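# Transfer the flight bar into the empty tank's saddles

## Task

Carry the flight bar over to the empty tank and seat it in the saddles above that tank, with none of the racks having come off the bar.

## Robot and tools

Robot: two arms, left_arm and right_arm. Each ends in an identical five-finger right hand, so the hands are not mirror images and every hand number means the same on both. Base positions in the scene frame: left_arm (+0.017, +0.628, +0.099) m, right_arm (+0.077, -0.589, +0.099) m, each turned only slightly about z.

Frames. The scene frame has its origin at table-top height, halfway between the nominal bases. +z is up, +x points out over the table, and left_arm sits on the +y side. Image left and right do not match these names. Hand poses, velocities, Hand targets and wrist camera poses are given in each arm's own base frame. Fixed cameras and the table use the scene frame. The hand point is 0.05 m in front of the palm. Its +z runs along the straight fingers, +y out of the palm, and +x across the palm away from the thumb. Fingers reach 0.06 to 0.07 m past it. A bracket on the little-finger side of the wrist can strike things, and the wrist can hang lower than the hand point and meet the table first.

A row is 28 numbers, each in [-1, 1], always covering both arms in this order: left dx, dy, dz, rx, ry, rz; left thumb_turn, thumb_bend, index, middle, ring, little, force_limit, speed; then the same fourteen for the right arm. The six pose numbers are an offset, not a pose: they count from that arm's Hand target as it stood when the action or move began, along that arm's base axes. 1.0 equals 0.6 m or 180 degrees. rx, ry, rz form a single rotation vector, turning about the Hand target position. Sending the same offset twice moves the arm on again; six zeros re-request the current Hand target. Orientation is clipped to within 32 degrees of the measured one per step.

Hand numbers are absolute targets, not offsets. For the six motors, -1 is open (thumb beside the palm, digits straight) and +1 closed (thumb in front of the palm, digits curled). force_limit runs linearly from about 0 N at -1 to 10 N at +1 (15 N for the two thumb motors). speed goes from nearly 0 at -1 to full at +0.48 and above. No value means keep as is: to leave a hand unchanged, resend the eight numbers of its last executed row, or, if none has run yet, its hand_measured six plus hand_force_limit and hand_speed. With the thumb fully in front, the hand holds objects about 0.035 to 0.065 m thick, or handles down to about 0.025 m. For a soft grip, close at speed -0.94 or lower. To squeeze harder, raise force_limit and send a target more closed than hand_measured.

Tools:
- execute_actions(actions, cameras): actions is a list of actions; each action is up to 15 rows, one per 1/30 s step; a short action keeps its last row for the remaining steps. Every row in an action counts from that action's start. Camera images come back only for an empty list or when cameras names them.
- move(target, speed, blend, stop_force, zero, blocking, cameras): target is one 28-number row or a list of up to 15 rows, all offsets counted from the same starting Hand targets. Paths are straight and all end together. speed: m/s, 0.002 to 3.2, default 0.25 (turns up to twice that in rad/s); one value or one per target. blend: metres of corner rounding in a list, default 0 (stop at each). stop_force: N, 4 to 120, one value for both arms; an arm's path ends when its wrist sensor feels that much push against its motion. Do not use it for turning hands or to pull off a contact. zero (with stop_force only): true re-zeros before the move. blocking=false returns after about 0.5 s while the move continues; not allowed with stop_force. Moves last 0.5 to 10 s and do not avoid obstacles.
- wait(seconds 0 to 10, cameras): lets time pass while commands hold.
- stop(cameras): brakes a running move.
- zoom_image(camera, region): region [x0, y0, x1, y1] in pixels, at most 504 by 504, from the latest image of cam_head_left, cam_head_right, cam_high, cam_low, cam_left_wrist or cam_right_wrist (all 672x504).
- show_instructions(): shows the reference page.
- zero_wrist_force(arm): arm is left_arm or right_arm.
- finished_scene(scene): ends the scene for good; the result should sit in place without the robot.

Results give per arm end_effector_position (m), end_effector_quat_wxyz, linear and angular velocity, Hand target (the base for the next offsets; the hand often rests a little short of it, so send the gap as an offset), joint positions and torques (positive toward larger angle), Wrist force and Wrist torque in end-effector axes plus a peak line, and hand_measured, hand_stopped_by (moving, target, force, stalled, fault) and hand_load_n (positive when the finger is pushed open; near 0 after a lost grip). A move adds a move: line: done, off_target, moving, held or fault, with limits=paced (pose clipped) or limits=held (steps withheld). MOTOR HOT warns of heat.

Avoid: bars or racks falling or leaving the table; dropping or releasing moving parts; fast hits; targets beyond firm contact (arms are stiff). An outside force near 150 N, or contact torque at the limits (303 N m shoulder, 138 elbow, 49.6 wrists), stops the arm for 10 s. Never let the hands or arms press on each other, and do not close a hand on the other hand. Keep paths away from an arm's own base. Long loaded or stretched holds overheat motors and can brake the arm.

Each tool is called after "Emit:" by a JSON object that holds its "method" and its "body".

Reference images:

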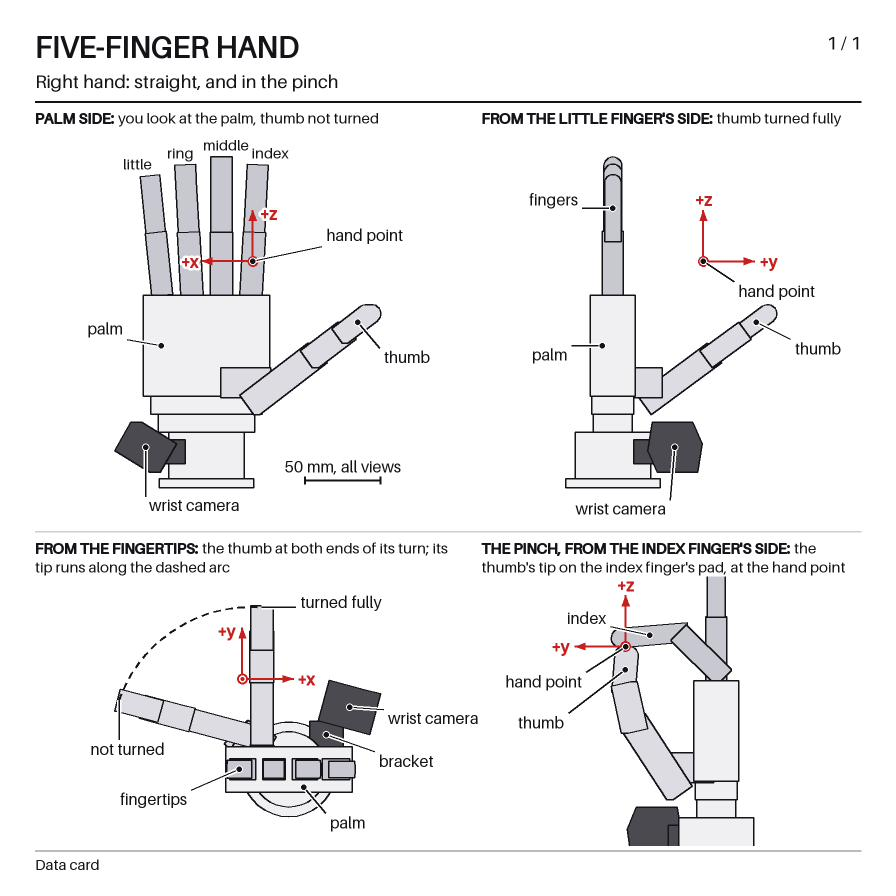

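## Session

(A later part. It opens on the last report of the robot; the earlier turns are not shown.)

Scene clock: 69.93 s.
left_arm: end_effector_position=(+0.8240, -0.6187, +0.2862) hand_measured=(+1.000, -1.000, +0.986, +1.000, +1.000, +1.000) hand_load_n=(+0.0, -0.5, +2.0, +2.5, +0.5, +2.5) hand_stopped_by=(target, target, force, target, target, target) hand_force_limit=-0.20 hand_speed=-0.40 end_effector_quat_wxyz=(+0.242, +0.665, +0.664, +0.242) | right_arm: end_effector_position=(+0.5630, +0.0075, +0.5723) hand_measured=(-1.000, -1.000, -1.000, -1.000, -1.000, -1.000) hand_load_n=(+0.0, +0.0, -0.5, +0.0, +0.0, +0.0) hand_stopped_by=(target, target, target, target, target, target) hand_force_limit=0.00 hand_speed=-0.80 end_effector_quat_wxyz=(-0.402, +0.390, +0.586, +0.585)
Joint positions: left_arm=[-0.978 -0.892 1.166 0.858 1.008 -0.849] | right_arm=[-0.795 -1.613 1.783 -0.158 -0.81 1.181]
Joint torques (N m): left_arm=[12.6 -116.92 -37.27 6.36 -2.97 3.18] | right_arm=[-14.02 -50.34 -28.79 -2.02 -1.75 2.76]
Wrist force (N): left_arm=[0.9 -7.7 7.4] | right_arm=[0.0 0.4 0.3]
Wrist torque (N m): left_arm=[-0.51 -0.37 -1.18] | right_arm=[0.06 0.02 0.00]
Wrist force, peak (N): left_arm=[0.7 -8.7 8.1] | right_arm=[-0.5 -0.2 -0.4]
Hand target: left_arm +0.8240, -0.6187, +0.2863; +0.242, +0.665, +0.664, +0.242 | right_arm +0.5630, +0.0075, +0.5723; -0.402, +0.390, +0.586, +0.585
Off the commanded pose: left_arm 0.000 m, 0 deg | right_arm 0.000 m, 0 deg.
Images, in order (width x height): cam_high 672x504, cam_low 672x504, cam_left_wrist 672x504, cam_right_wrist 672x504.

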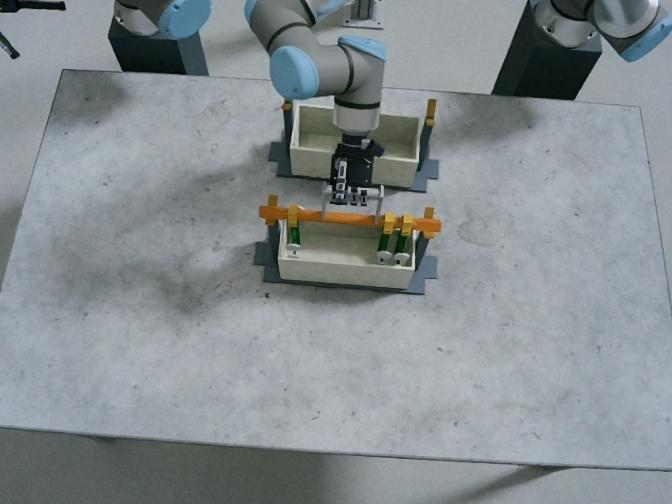

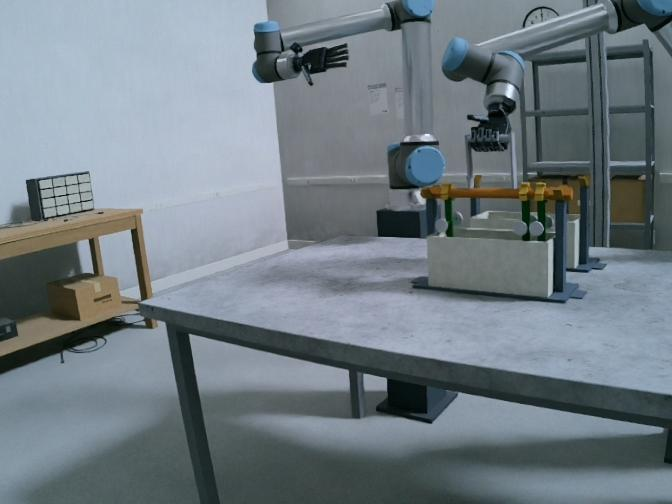

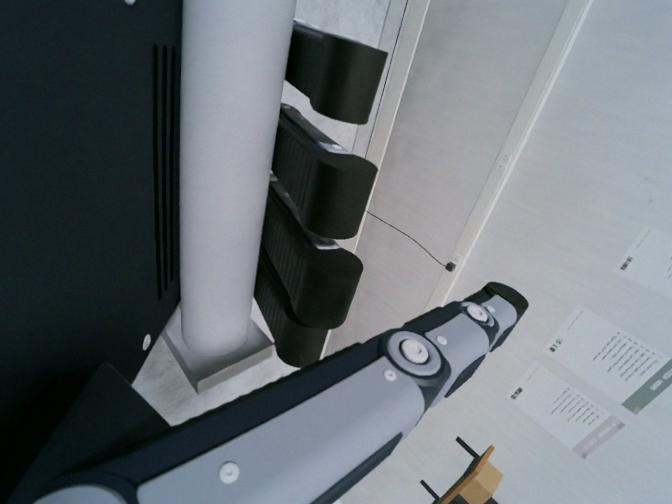

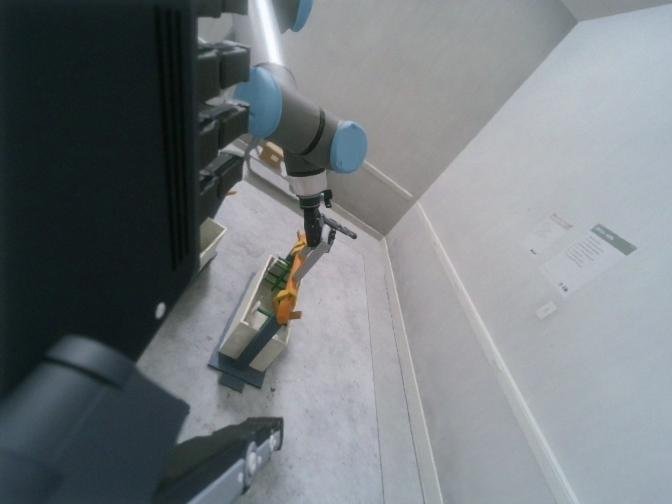

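Emit:
{"method": "execute_actions", "body": {"actions": [[[0,0,0,0,0,0,1,1,1,1,1,1,-0.2,-0.5,0,0,0,0,0,0,-1,-1,-1,-1,-1,-1,0,-0.8]],[[0,0,0,0,0,0,1,1,1,1,1,1,-0.2,-0.5,0,0,0,0,0,0,-1,-1,-1,-1,-1,-1,0,-0.8]]], "cameras": ["cam_high","cam_low","cam_left_wrist"]}}

Emit:
{"method": "zoom_image", "body": {"camera": "cam_low", "region": [420, 80, 600, 240]}}

Scene clock: 71.93 s.
left_arm: end_effector_position=(+0.8240, -0.6187, +0.2863) hand_measured=(+1.000, -0.484, +0.986, +1.000, +1.000, +1.000) hand_load_n=(+2.5, +7.5, +2.5, +2.0, +0.5, +2.5) hand_stopped_by=(target, force, force, target, target, target) hand_force_limit=-0.20 hand_speed=-0.50 end_effector_quat_wxyz=(+0.242, +0.665, +0.664, +0.242) | right_arm: end_effector_position=(+0.5630, +0.0075, +0.5723) hand_measured=(-1.000, -1.000, -1.000, -1.000, -1.000, -1.000) hand_load_n=(+0.0, +0.0, +0.0, +0.0, +0.0, +0.0) hand_stopped_by=(target, target, target, target, target, target) hand_force_limit=0.00 hand_speed=-0.80 end_effector_quat_wxyz=(-0.402, +0.390, +0.586, +0.585)
Joint positions: left_arm=[-0.978 -0.892 1.166 0.858 1.008 -0.849] | right_arm=[-0.795 -1.613 1.783 -0.158 -0.81 1.181]
Joint torques (N m): left_arm=[5.36 -121.25 -33.38 6.31 -6.2 3.1] | right_arm=[-14.92 -50.81 -29.12 -2.04 -2.31 2.68]
Wrist force (N): left_arm=[0.4 -9.4 9.7] | right_arm=[-0.1 0.2 -0.2]
Wrist torque (N m): left_arm=[-0.75 -0.51 -1.39] | right_arm=[0.05 0.04 0.00]
Wrist force, peak (N): left_arm=[0.7 -9.9 10.2] | right_arm=[-0.1 0.3 0.6]
Hand target: left_arm +0.8240, -0.6187, +0.2863; +0.242, +0.665, +0.664, +0.242 | right_arm +0.5630, +0.0075, +0.5723; -0.402, +0.390, +0.586, +0.585
Off the commanded pose: left_arm 0.000 m, 0 deg | right_arm 0.000 m, 0 deg.
Images, in order (width x height): cam_high 672x504, cam_low 672x504, cam_left_wrist 672x504.

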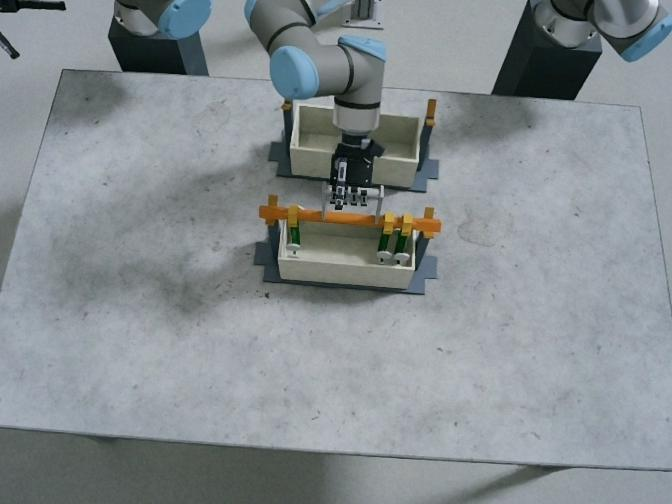

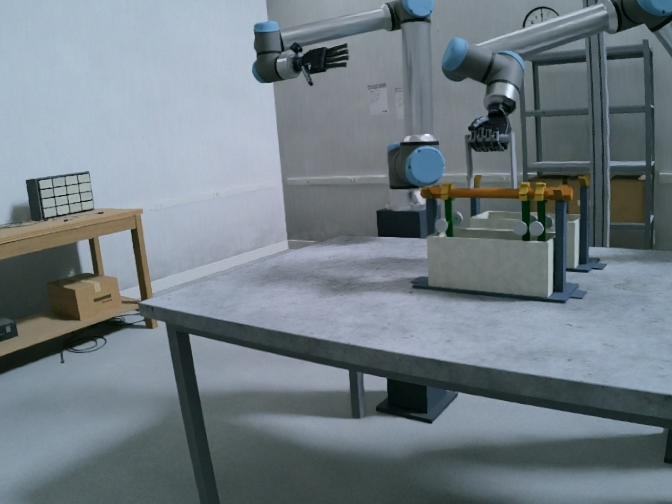

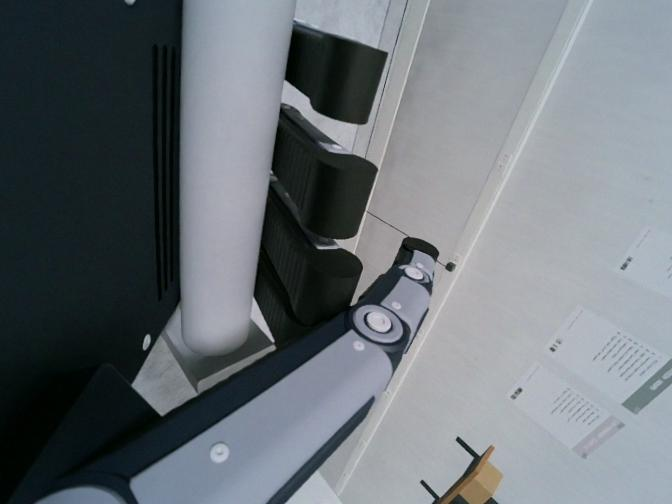

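Scaled by 2.800.

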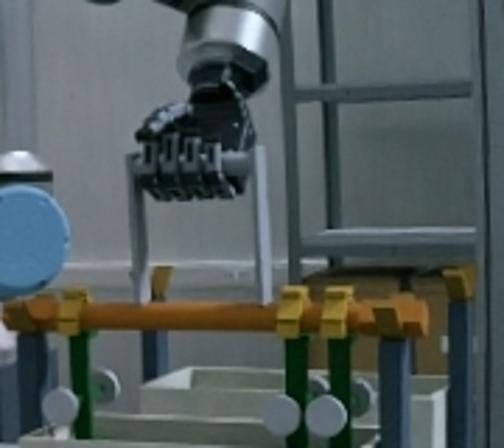

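Emit:
{"method": "move", "body": {"target": [0,0,0.0333,0,0,0,1,1,1,1,1,1,-0.2,-0.5,0,0,0,0,0,0,-1,-1,-1,-1,-1,-1,0,-0.8], "speed": 0.03, "cameras": ["cam_high","cam_low","cam_left_wrist","cam_right_wrist"]}}

Emit:
{"method": "zoom_image", "body": {"camera": "cam_low", "region": [400, 110, 620, 310]}}

Emit:
{"method": "zoom_image", "body": {"camera": "cam_high", "region": [240, 80, 460, 310]}}

Emit:
{"method": "zoom_image", "body": {"camera": "cam_right_wrist", "region": [190, 190, 370, 400]}}

Scene clock: 73.87 s.
left_arm: end_effector_position=(+0.8240, -0.6187, +0.3062) hand_measured=(+1.000, -0.484, +0.986, +1.000, +1.000, +1.000) hand_load_n=(+2.5, +7.0, +1.0, +1.0, +2.0, +4.5) hand_stopped_by=(target, force, force, target, target, target) hand_force_limit=-0.20 hand_speed=-0.50 end_effector_quat_wxyz=(+0.242, +0.665, +0.664, +0.242) | right_arm: end_effector_position=(+0.5630, +0.0075, +0.5723) hand_measured=(-1.000, -1.000, -1.000, -1.000, -1.000, -1.000) hand_load_n=(+0.0, +0.0, +0.0, +0.0, +0.0, +0.0) hand_stopped_by=(target, target, target, target, target, target) hand_force_limit=0.00 hand_speed=-0.80 end_effector_quat_wxyz=(-0.402, +0.390, +0.586, +0.585)
Joint positions: left_arm=[-0.978 -0.901 1.146 0.888 1.008 -0.849] | right_arm=[-0.795 -1.613 1.783 -0.158 -0.81 1.181]
Joint torques (N m): left_arm=[0.72 -138.64 -61.16 7.93 -6.46 2.3] | right_arm=[-12.12 -50.71 -29.46 -2.28 -2.19 3.01]
Wrist force (N): left_arm=[-0.1 -19.0 22.9] | right_arm=[0.0 0.0 -0.1]
Wrist torque (N m): left_arm=[-1.52 -1.22 -1.05] | right_arm=[0.03 0.03 -0.01]
Wrist force, peak (N): left_arm=[0.0 -19.3 23.5] | right_arm=[0.2 0.5 0.3]
Hand target: left_arm +0.8240, -0.6187, +0.3062; +0.242, +0.665, +0.664, +0.242 | right_arm +0.5630, +0.0075, +0.5723; -0.402, +0.390, +0.586, +0.585
Off the commanded pose: left_arm 0.000 m, 0 deg | right_arm 0.000 m, 0 deg.
move: done
Images, in order (width x height): cam_high 672x504, cam_low 672x504, cam_left_wrist 672x504, cam_right_wrist 672x504.

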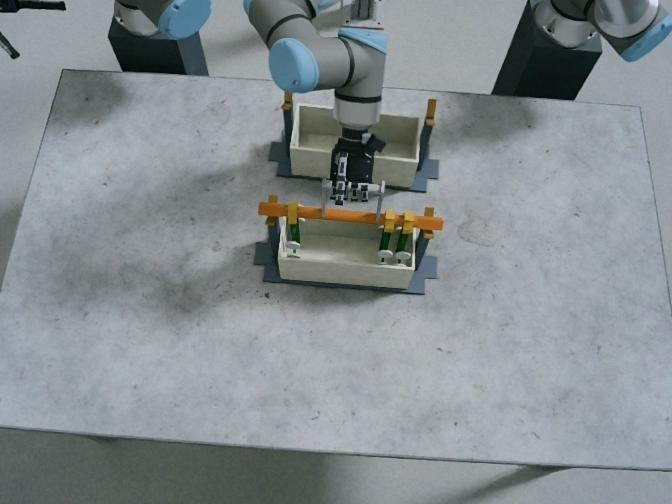

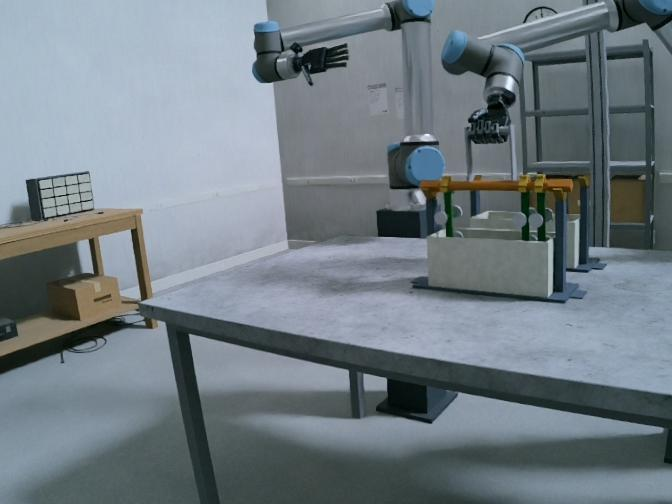

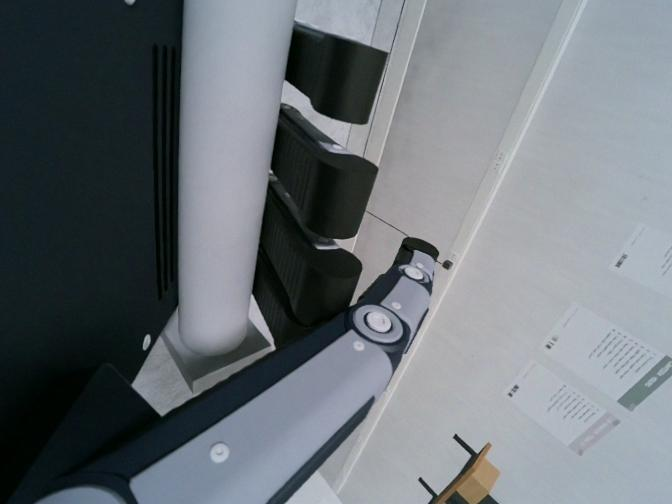

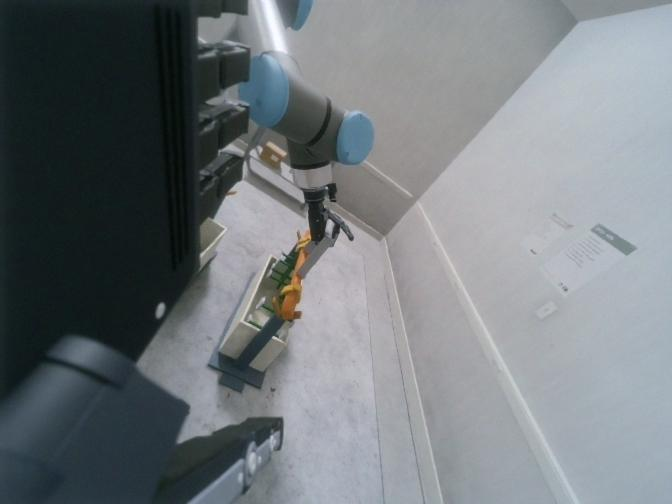

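Scaled by 2.291.

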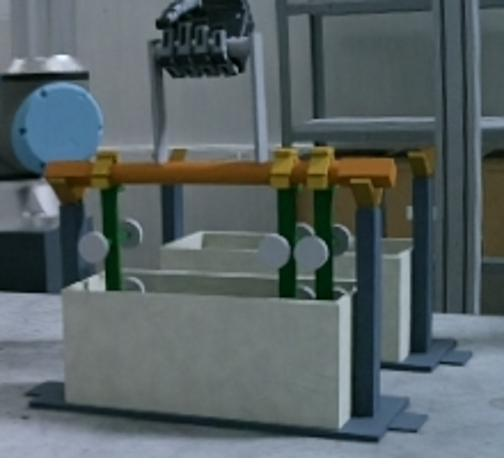

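Scaled by 2.191.

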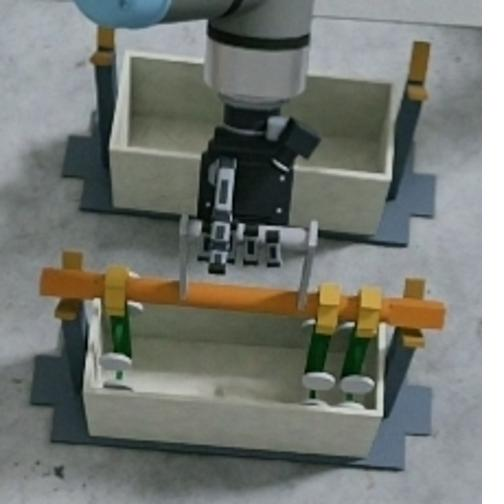

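Scaled by 2.400.

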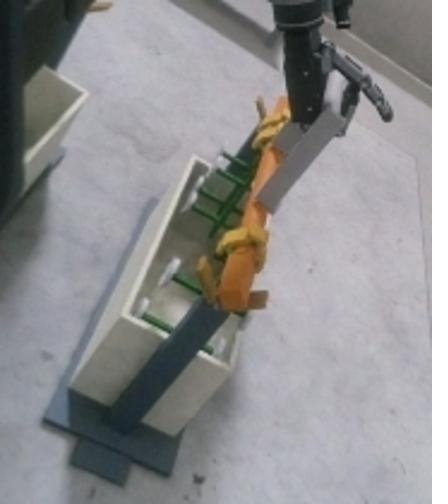

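Emit:
{"method": "move", "body": {"target": [0,0,0.1333,0,0,0,1,1,1,1,1,1,-0.2,-0.5,0,0,0,0,0,0,-1,-1,-1,-1,-1,-1,0,-0.8], "speed": 0.05, "cameras": ["cam_high","cam_low","cam_right_wrist"]}}

Emit:
{"method": "zoom_image", "body": {"camera": "cam_low", "region": [400, 110, 620, 310]}}

Emit:
{"method": "zoom_image", "body": {"camera": "cam_high", "region": [240, 80, 460, 310]}}

Emit:
{"method": "zoom_image", "body": {"camera": "cam_right_wrist", "region": [190, 190, 370, 400]}}

Scene clock: 77.40 s.
left_arm: end_effector_position=(+0.8240, -0.6187, +0.3861) hand_measured=(+1.000, -0.484, +0.986, +1.000, +1.000, +1.000) hand_load_n=(+2.5, +7.0, +1.0, +1.0, +2.0, +4.5) hand_stopped_by=(target, force, force, target, target, target) hand_force_limit=-0.20 hand_speed=-0.50 end_effector_quat_wxyz=(+0.242, +0.665, +0.664, +0.242) | right_arm: end_effector_position=(+0.5630, +0.0075, +0.5723) hand_measured=(-1.000, -1.000, -1.000, -1.000, -1.000, -1.000) hand_load_n=(+0.0, +0.0, +0.0, +0.0, +0.0, +0.0) hand_stopped_by=(target, target, target, target, target, target) hand_force_limit=0.00 hand_speed=-0.80 end_effector_quat_wxyz=(-0.402, +0.390, +0.586, +0.585)
Joint positions: left_arm=[-0.978 -0.928 1.048 1.013 1.008 -0.849] | right_arm=[-0.795 -1.613 1.783 -0.158 -0.81 1.181]
Joint torques (N m): left_arm=[-9.03 -137.17 -63.62 7.75 -8.07 0.27] | right_arm=[-13.75 -50.63 -28.62 -1.94 -1.68 2.86]
Wrist force (N): left_arm=[0.1 -18.7 23.2] | right_arm=[-0.2 0.2 0.2]
Wrist torque (N m): left_arm=[-1.55 -1.26 -1.06] | right_arm=[0.04 0.05 -0.01]
Wrist force, peak (N): left_arm=[0.0 -19.7 25.2] | right_arm=[-0.4 -0.3 -0.4]
Hand target: left_arm +0.8240, -0.6187, +0.3862; +0.242, +0.665, +0.664, +0.242 | right_arm +0.5630, +0.0075, +0.5723; -0.402, +0.390, +0.586, +0.585
Off the commanded pose: left_arm 0.000 m, 0 deg | right_arm 0.000 m, 0 deg.
move: done
Images, in order (width x height): cam_high 672x504, cam_low 672x504, cam_right_wrist 672x504.

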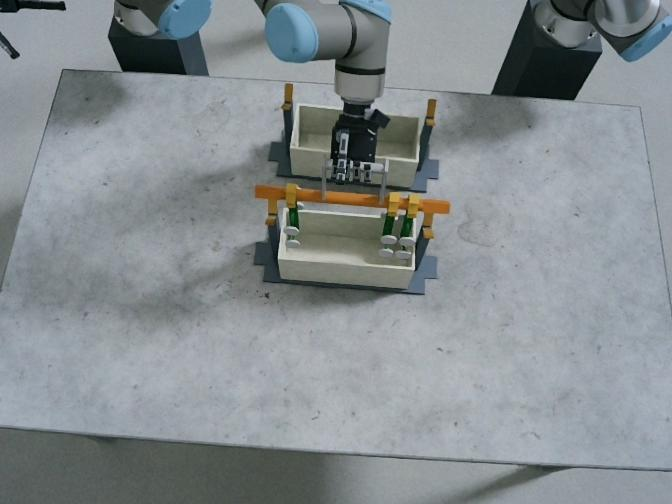

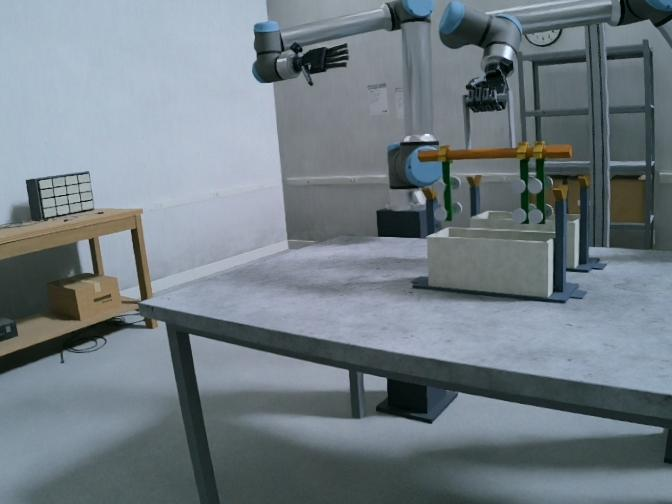

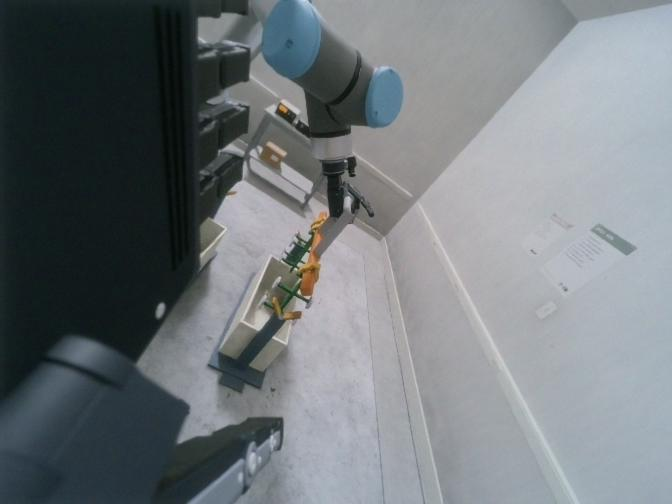

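Scaled by 2.291.

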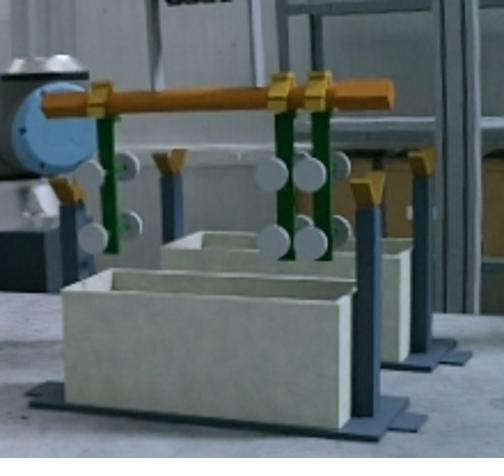

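Scaled by 2.191.

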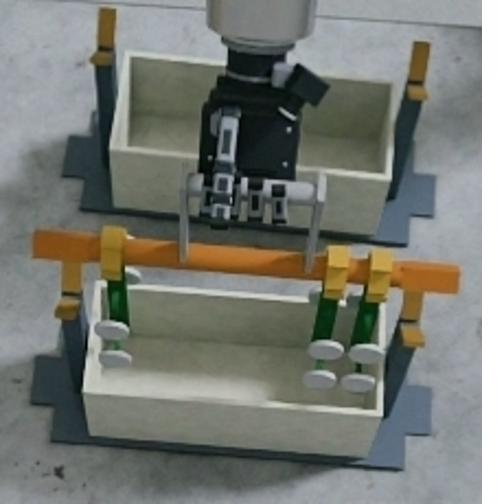

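Scaled by 2.400.

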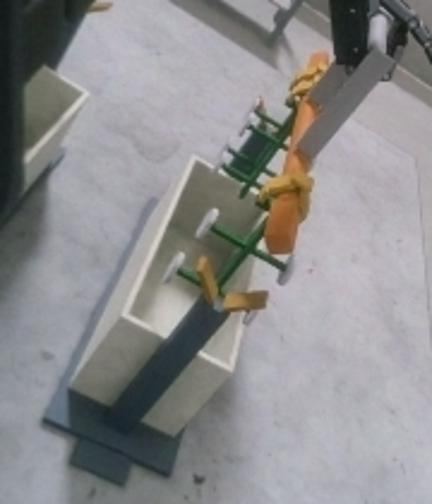

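Emit:
{"method": "move", "body": {"target": [[0,0,0.06,0,0,0,1,1,1,1,1,1,-0.2,-0.5,0,0,0,0,0,0,-1,-1,-1,-1,-1,-1,0,-0.8],[-0.4167,0.0025,0.06,0,0,-0.0067,1,1,1,1,1,1,-0.2,-0.5,0,0,0,0,0,0,-1,-1,-1,-1,-1,-1,0,-0.8]], "speed": [0.05,0.08], "blend": [0.01,0], "cameras": ["cam_high","cam_low","cam_right_wrist","cam_head_left","cam_head_right","cam_left_wrist"]}}

Emit:
{"method": "zoom_image", "body": {"camera": "cam_high", "region": [240, 40, 480, 290]}}

Emit:
{"method": "zoom_image", "body": {"camera": "cam_low", "region": [400, 110, 620, 310]}}

Emit:
{"method": "zoom_image", "body": {"camera": "cam_head_left", "region": [300, 200, 560, 500]}}

Scene clock: 86.40 s.
left_arm: end_effector_position=(+0.5740, -0.6172, +0.4222) hand_measured=(+1.000, -0.484, +0.986, +1.000, +1.000, +1.000) hand_load_n=(+2.0, +7.5, +1.0, +1.0, +2.0, +4.0) hand_stopped_by=(target, force, force, target, target, target) hand_force_limit=-0.20 hand_speed=-0.50 end_effector_quat_wxyz=(+0.244, +0.672, +0.657, +0.240) | right_arm: end_effector_position=(+0.5630, +0.0075, +0.5723) hand_measured=(-1.000, -1.000, -1.000, -1.000, -1.000, -1.000) hand_load_n=(+0.0, +0.0, +0.0, -0.5, +0.0, +0.0) hand_stopped_by=(target, target, target, target, target, target) hand_force_limit=0.00 hand_speed=-0.80 end_effector_quat_wxyz=(-0.402, +0.390, +0.586, +0.585)
Joint positions: left_arm=[-1.279 -1.203 1.44 1.081 0.912 -1.17] | right_arm=[-0.795 -1.613 1.783 -0.158 -0.81 1.181]
Joint torques (N m): left_arm=[-21.89 -107.31 -39.09 9.96 -9.75 -2.49] | right_arm=[-12.37 -52.14 -29 -1.57 -2.03 2.61]
Wrist force (N): left_arm=[0.1 -19.2 22.7] | right_arm=[0.2 0.5 0.1]
Wrist torque (N m): left_arm=[-1.56 -1.15 -0.74] | right_arm=[0.07 -0.02 0.02]
Wrist force, peak (N): left_arm=[0.0 -20.2 24.5] | right_arm=[0.6 -0.3 -0.2]
Hand target: left_arm +0.5740, -0.6172, +0.4222; +0.244, +0.671, +0.657, +0.240 | right_arm +0.5630, +0.0075, +0.5723; -0.402, +0.390, +0.586, +0.585
Off the commanded pose: left_arm 0.000 m, 0 deg | right_arm 0.000 m, 0 deg.
move: done

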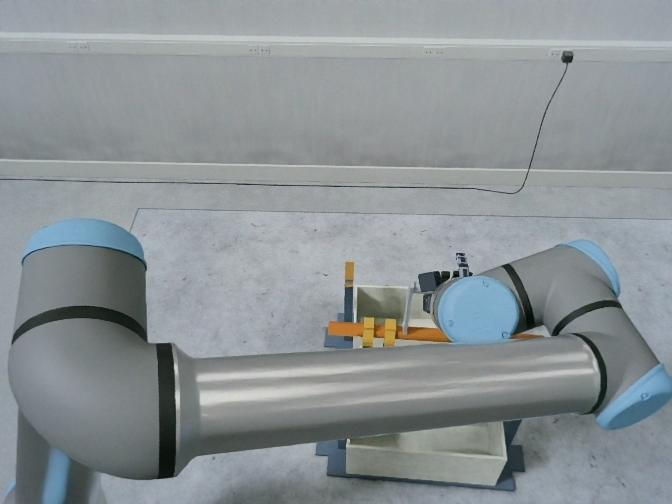

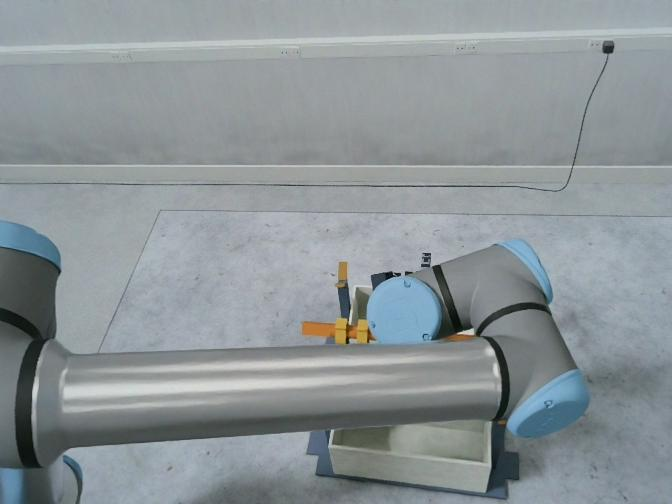

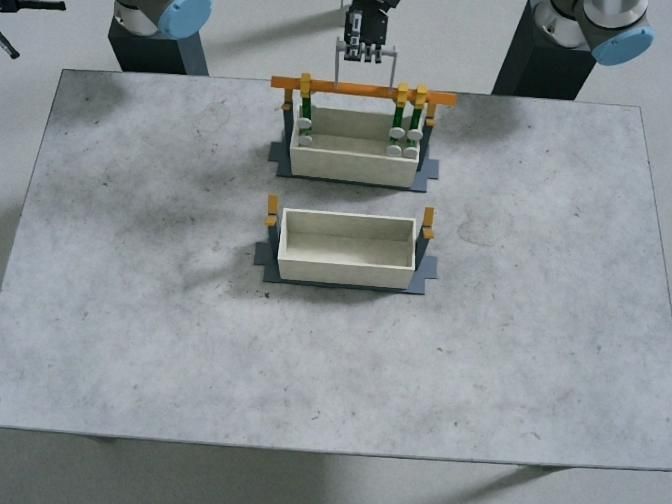

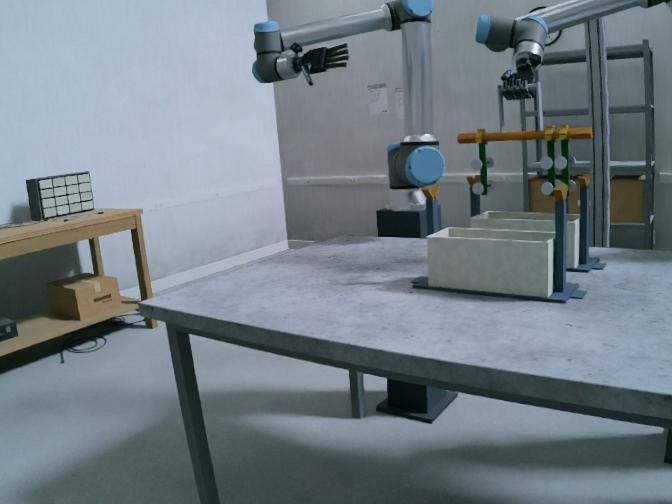

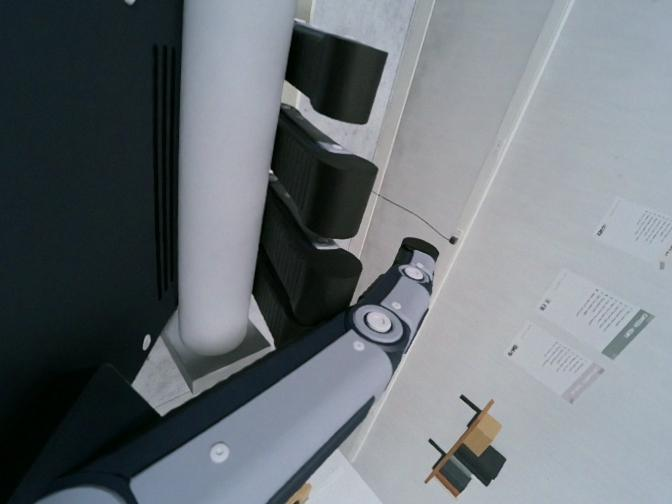

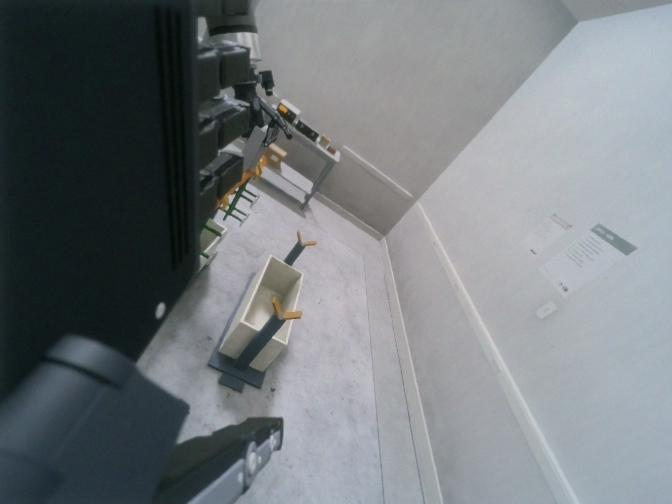

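Scaled by 2.016.

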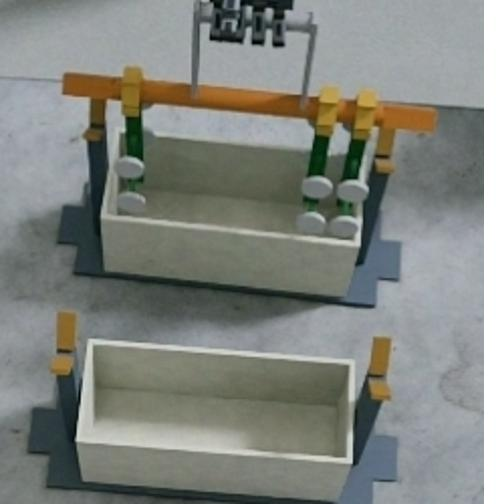

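Scaled by 2.291.

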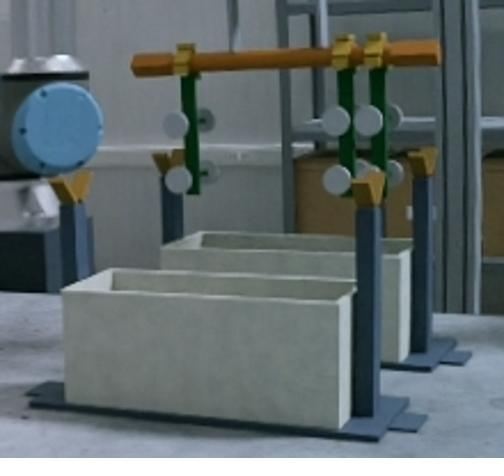

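Scaled by 1.680.

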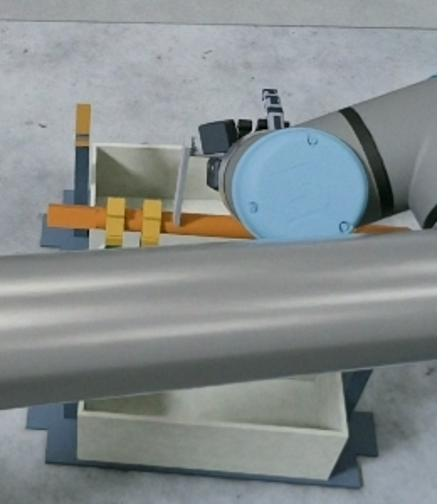

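Emit:
{"method": "move", "body": {"target": [-0.0817,-0.0083,0,0,0,0,1,1,1,1,1,1,-0.2,-0.5,0,0,0,0,0,0,-1,-1,-1,-1,-1,-1,0,-0.8], "speed": 0.05, "cameras": ["cam_high","cam_low","cam_right_wrist"]}}

Emit:
{"method": "zoom_image", "body": {"camera": "cam_high", "region": [250, 40, 350, 140]}}

Emit:
{"method": "zoom_image", "body": {"camera": "cam_high", "region": [380, 40, 480, 140]}}

Emit:
{"method": "zoom_image", "body": {"camera": "cam_low", "region": [440, 100, 620, 280]}}

Scene clock: 91.77 s.
left_arm: end_effector_position=(+0.5250, -0.6222, +0.4222) hand_measured=(+1.000, -0.484, +0.986, +1.000, +1.000, +1.000) hand_load_n=(+2.0, +7.5, +1.0, +1.0, +2.0, +4.5) hand_stopped_by=(target, force, force, target, target, target) hand_force_limit=-0.20 hand_speed=-0.50 end_effector_quat_wxyz=(+0.244, +0.672, +0.657, +0.240) | right_arm: end_effector_position=(+0.5630, +0.0075, +0.5723) hand_measured=(-1.000, -1.000, -1.000, -1.000, -1.000, -1.000) hand_load_n=(+0.0, +0.5, +0.0, +0.0, +0.0, +0.0) hand_stopped_by=(target, target, target, target, target, target) hand_force_limit=0.00 hand_speed=-0.80 end_effector_quat_wxyz=(-0.402, +0.390, +0.586, +0.585)
Joint positions: left_arm=[-1.354 -1.23 1.49 1.116 0.895 -1.263] | right_arm=[-0.795 -1.613 1.783 -0.158 -0.81 1.181]
Joint torques (N m): left_arm=[-21.4 -103.74 -38.43 10.68 -10.07 -2.31] | right_arm=[-11.02 -49.82 -29.33 -2 -1.7 2.6]
Wrist force (N): left_arm=[0.0 -18.5 23.1] | right_arm=[0.0 -0.1 0.0]
Wrist torque (N m): left_arm=[-1.46 -1.22 -0.82] | right_arm=[-0.01 0.03 -0.01]
Wrist force, peak (N): left_arm=[-0.4 -18.8 23.9] | right_arm=[0.5 0.6 0.5]
Hand target: left_arm +0.5250, -0.6222, +0.4222; +0.244, +0.671, +0.657, +0.240 | right_arm +0.5630, +0.0075, +0.5723; -0.402, +0.390, +0.586, +0.585
Off the commanded pose: left_arm 0.000 m, 0 deg | right_arm 0.000 m, 0 deg.
move: done
Images, in order (width x height): cam_high 672x504, cam_low 672x504, cam_right_wrist 672x504.

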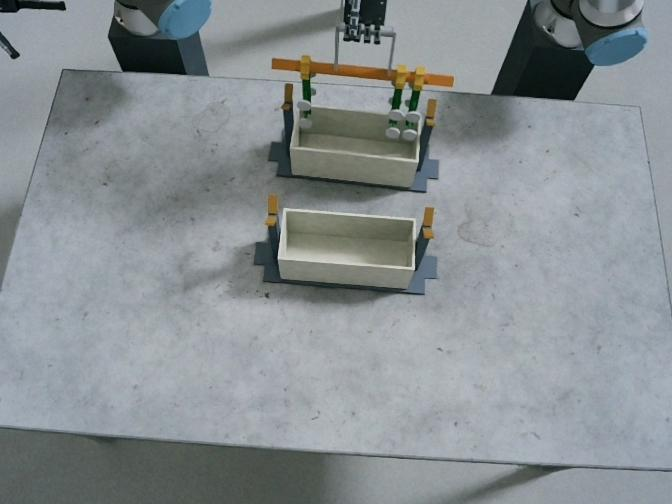

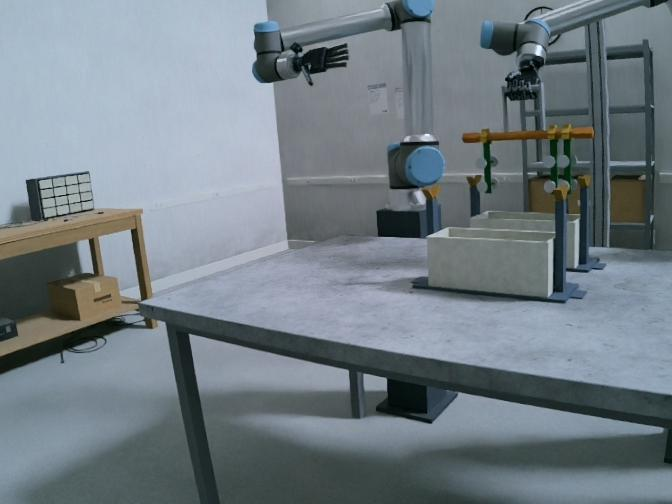

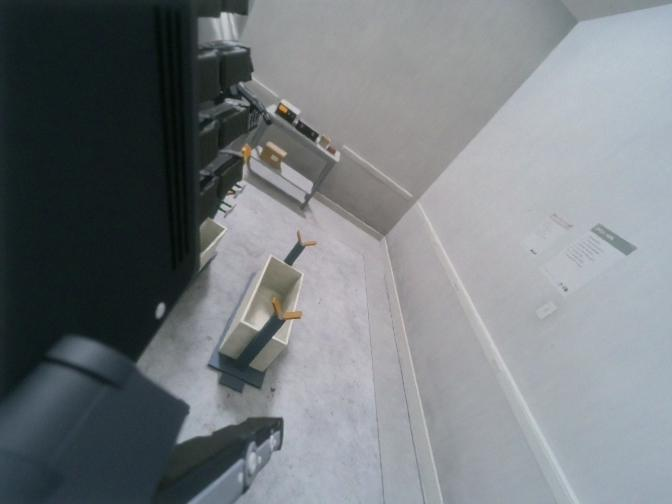

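Scaled by 5.040.

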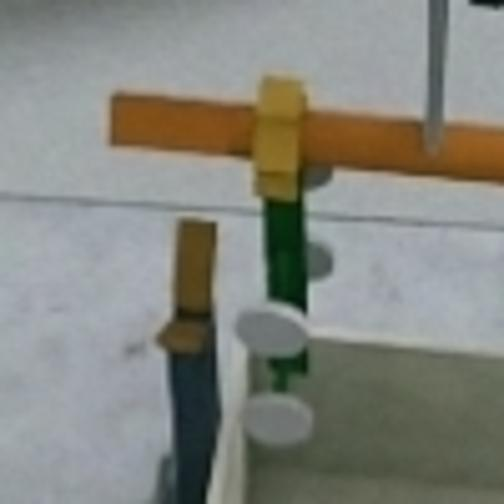

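Scaled by 5.040.

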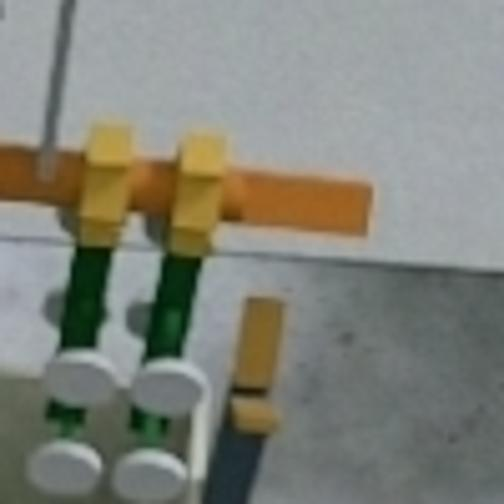

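Scaled by 2.800.

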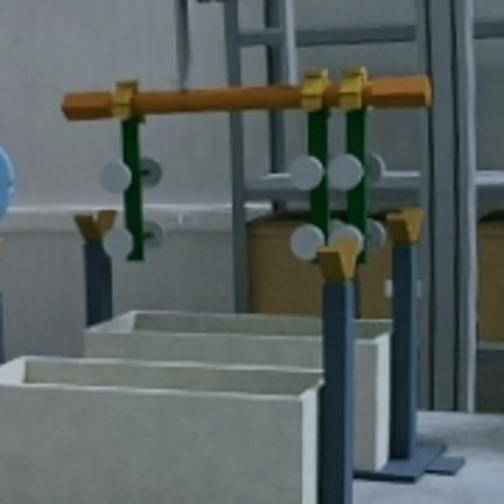

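Emit:
{"method": "move", "body": {"target": [-0.0025,0.0033,-0.102,0,0,-0.0022,1,1,1,1,1,1,-0.2,-0.5,0,0,0,0,0,0,-1,-1,-1,-1,-1,-1,0,-0.8], "speed": 0.04, "cameras": ["cam_high","cam_low","cam_head_left","cam_head_right"]}}

Emit:
{"method": "zoom_image", "body": {"camera": "cam_high", "region": [250, 40, 350, 140]}}

Emit:
{"method": "zoom_image", "body": {"camera": "cam_high", "region": [380, 40, 480, 140]}}

Emit:
{"method": "zoom_image", "body": {"camera": "cam_low", "region": [440, 100, 620, 280]}}

Scene clock: 96.77 s.
left_arm: end_effector_position=(+0.5235, -0.6202, +0.3611) hand_measured=(+1.000, -0.484, +0.986, +1.000, +1.000, +1.000) hand_load_n=(+2.0, +7.0, +1.0, +1.0, +2.0, +4.5) hand_stopped_by=(target, force, force, target, target, target) hand_force_limit=-0.20 hand_speed=-0.50 end_effector_quat_wxyz=(+0.245, +0.674, +0.655, +0.239) | right_arm: end_effector_position=(+0.5630, +0.0075, +0.5723) hand_measured=(-1.000, -1.000, -1.000, -1.000, -1.000, -1.000) hand_load_n=(+0.0, +0.0, +0.0, -0.5, +0.0, +0.0) hand_stopped_by=(target, target, target, target, target, target) hand_force_limit=0.00 hand_speed=-0.80 end_effector_quat_wxyz=(-0.402, +0.390, +0.586, +0.585)
Joint positions: left_arm=[-1.355 -1.206 1.568 1.009 0.897 -1.256] | right_arm=[-0.795 -1.613 1.783 -0.158 -0.81 1.181]
Joint torques (N m): left_arm=[-20.02 -81.03 -37.22 2.41 -2.57 3.5] | right_arm=[-9.56 -48.15 -29.63 -1.55 -2.37 2.43]
Wrist force (N): left_arm=[-0.5 -18.7 23.0] | right_arm=[-0.2 0.1 -0.2]
Wrist torque (N m): left_arm=[-1.49 -1.20 -1.09] | right_arm=[0.04 0.06 -0.02]
Wrist force, peak (N): left_arm=[0.0 -19.4 24.1] | right_arm=[-0.1 -0.7 -0.3]
Hand target: left_arm +0.5235, -0.6202, +0.3610; +0.245, +0.674, +0.655, +0.239 | right_arm +0.5630, +0.0075, +0.5723; -0.402, +0.390, +0.586, +0.585
Off the commanded pose: left_arm 0.000 m, 0 deg | right_arm 0.000 m, 0 deg.
move: done
Images, in order (width x height): cam_head_left 672x504, cam_head_right 672x504, cam_high 672x504, cam_low 672x504.

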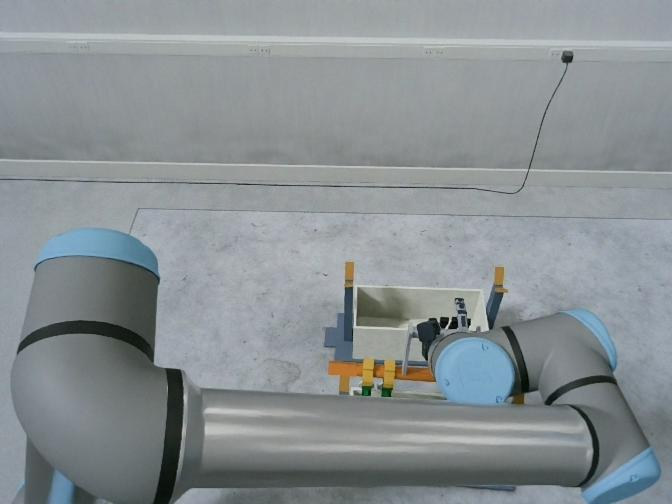

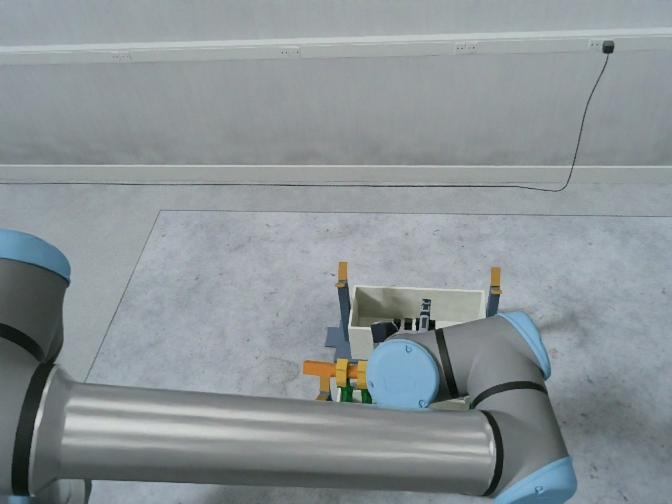

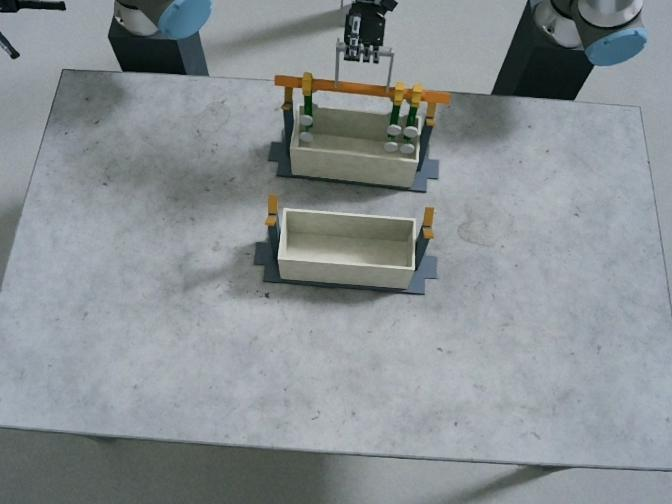

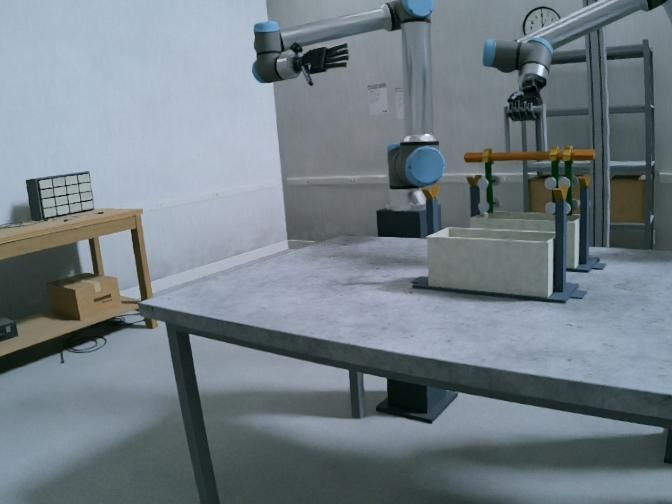

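Scaled by 5.040.

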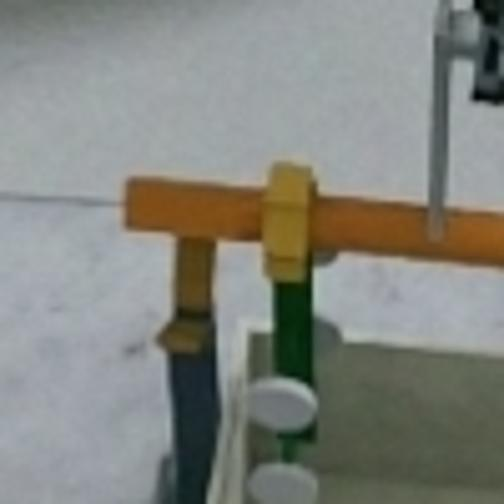

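Scaled by 5.040.

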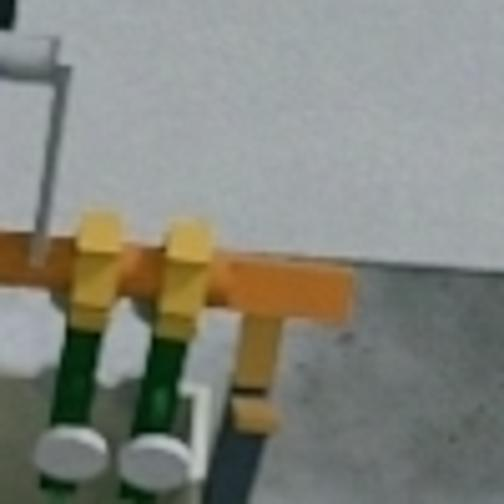

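Scaled by 2.800.

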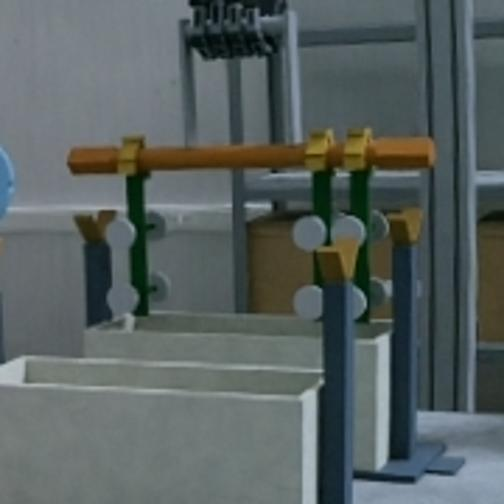

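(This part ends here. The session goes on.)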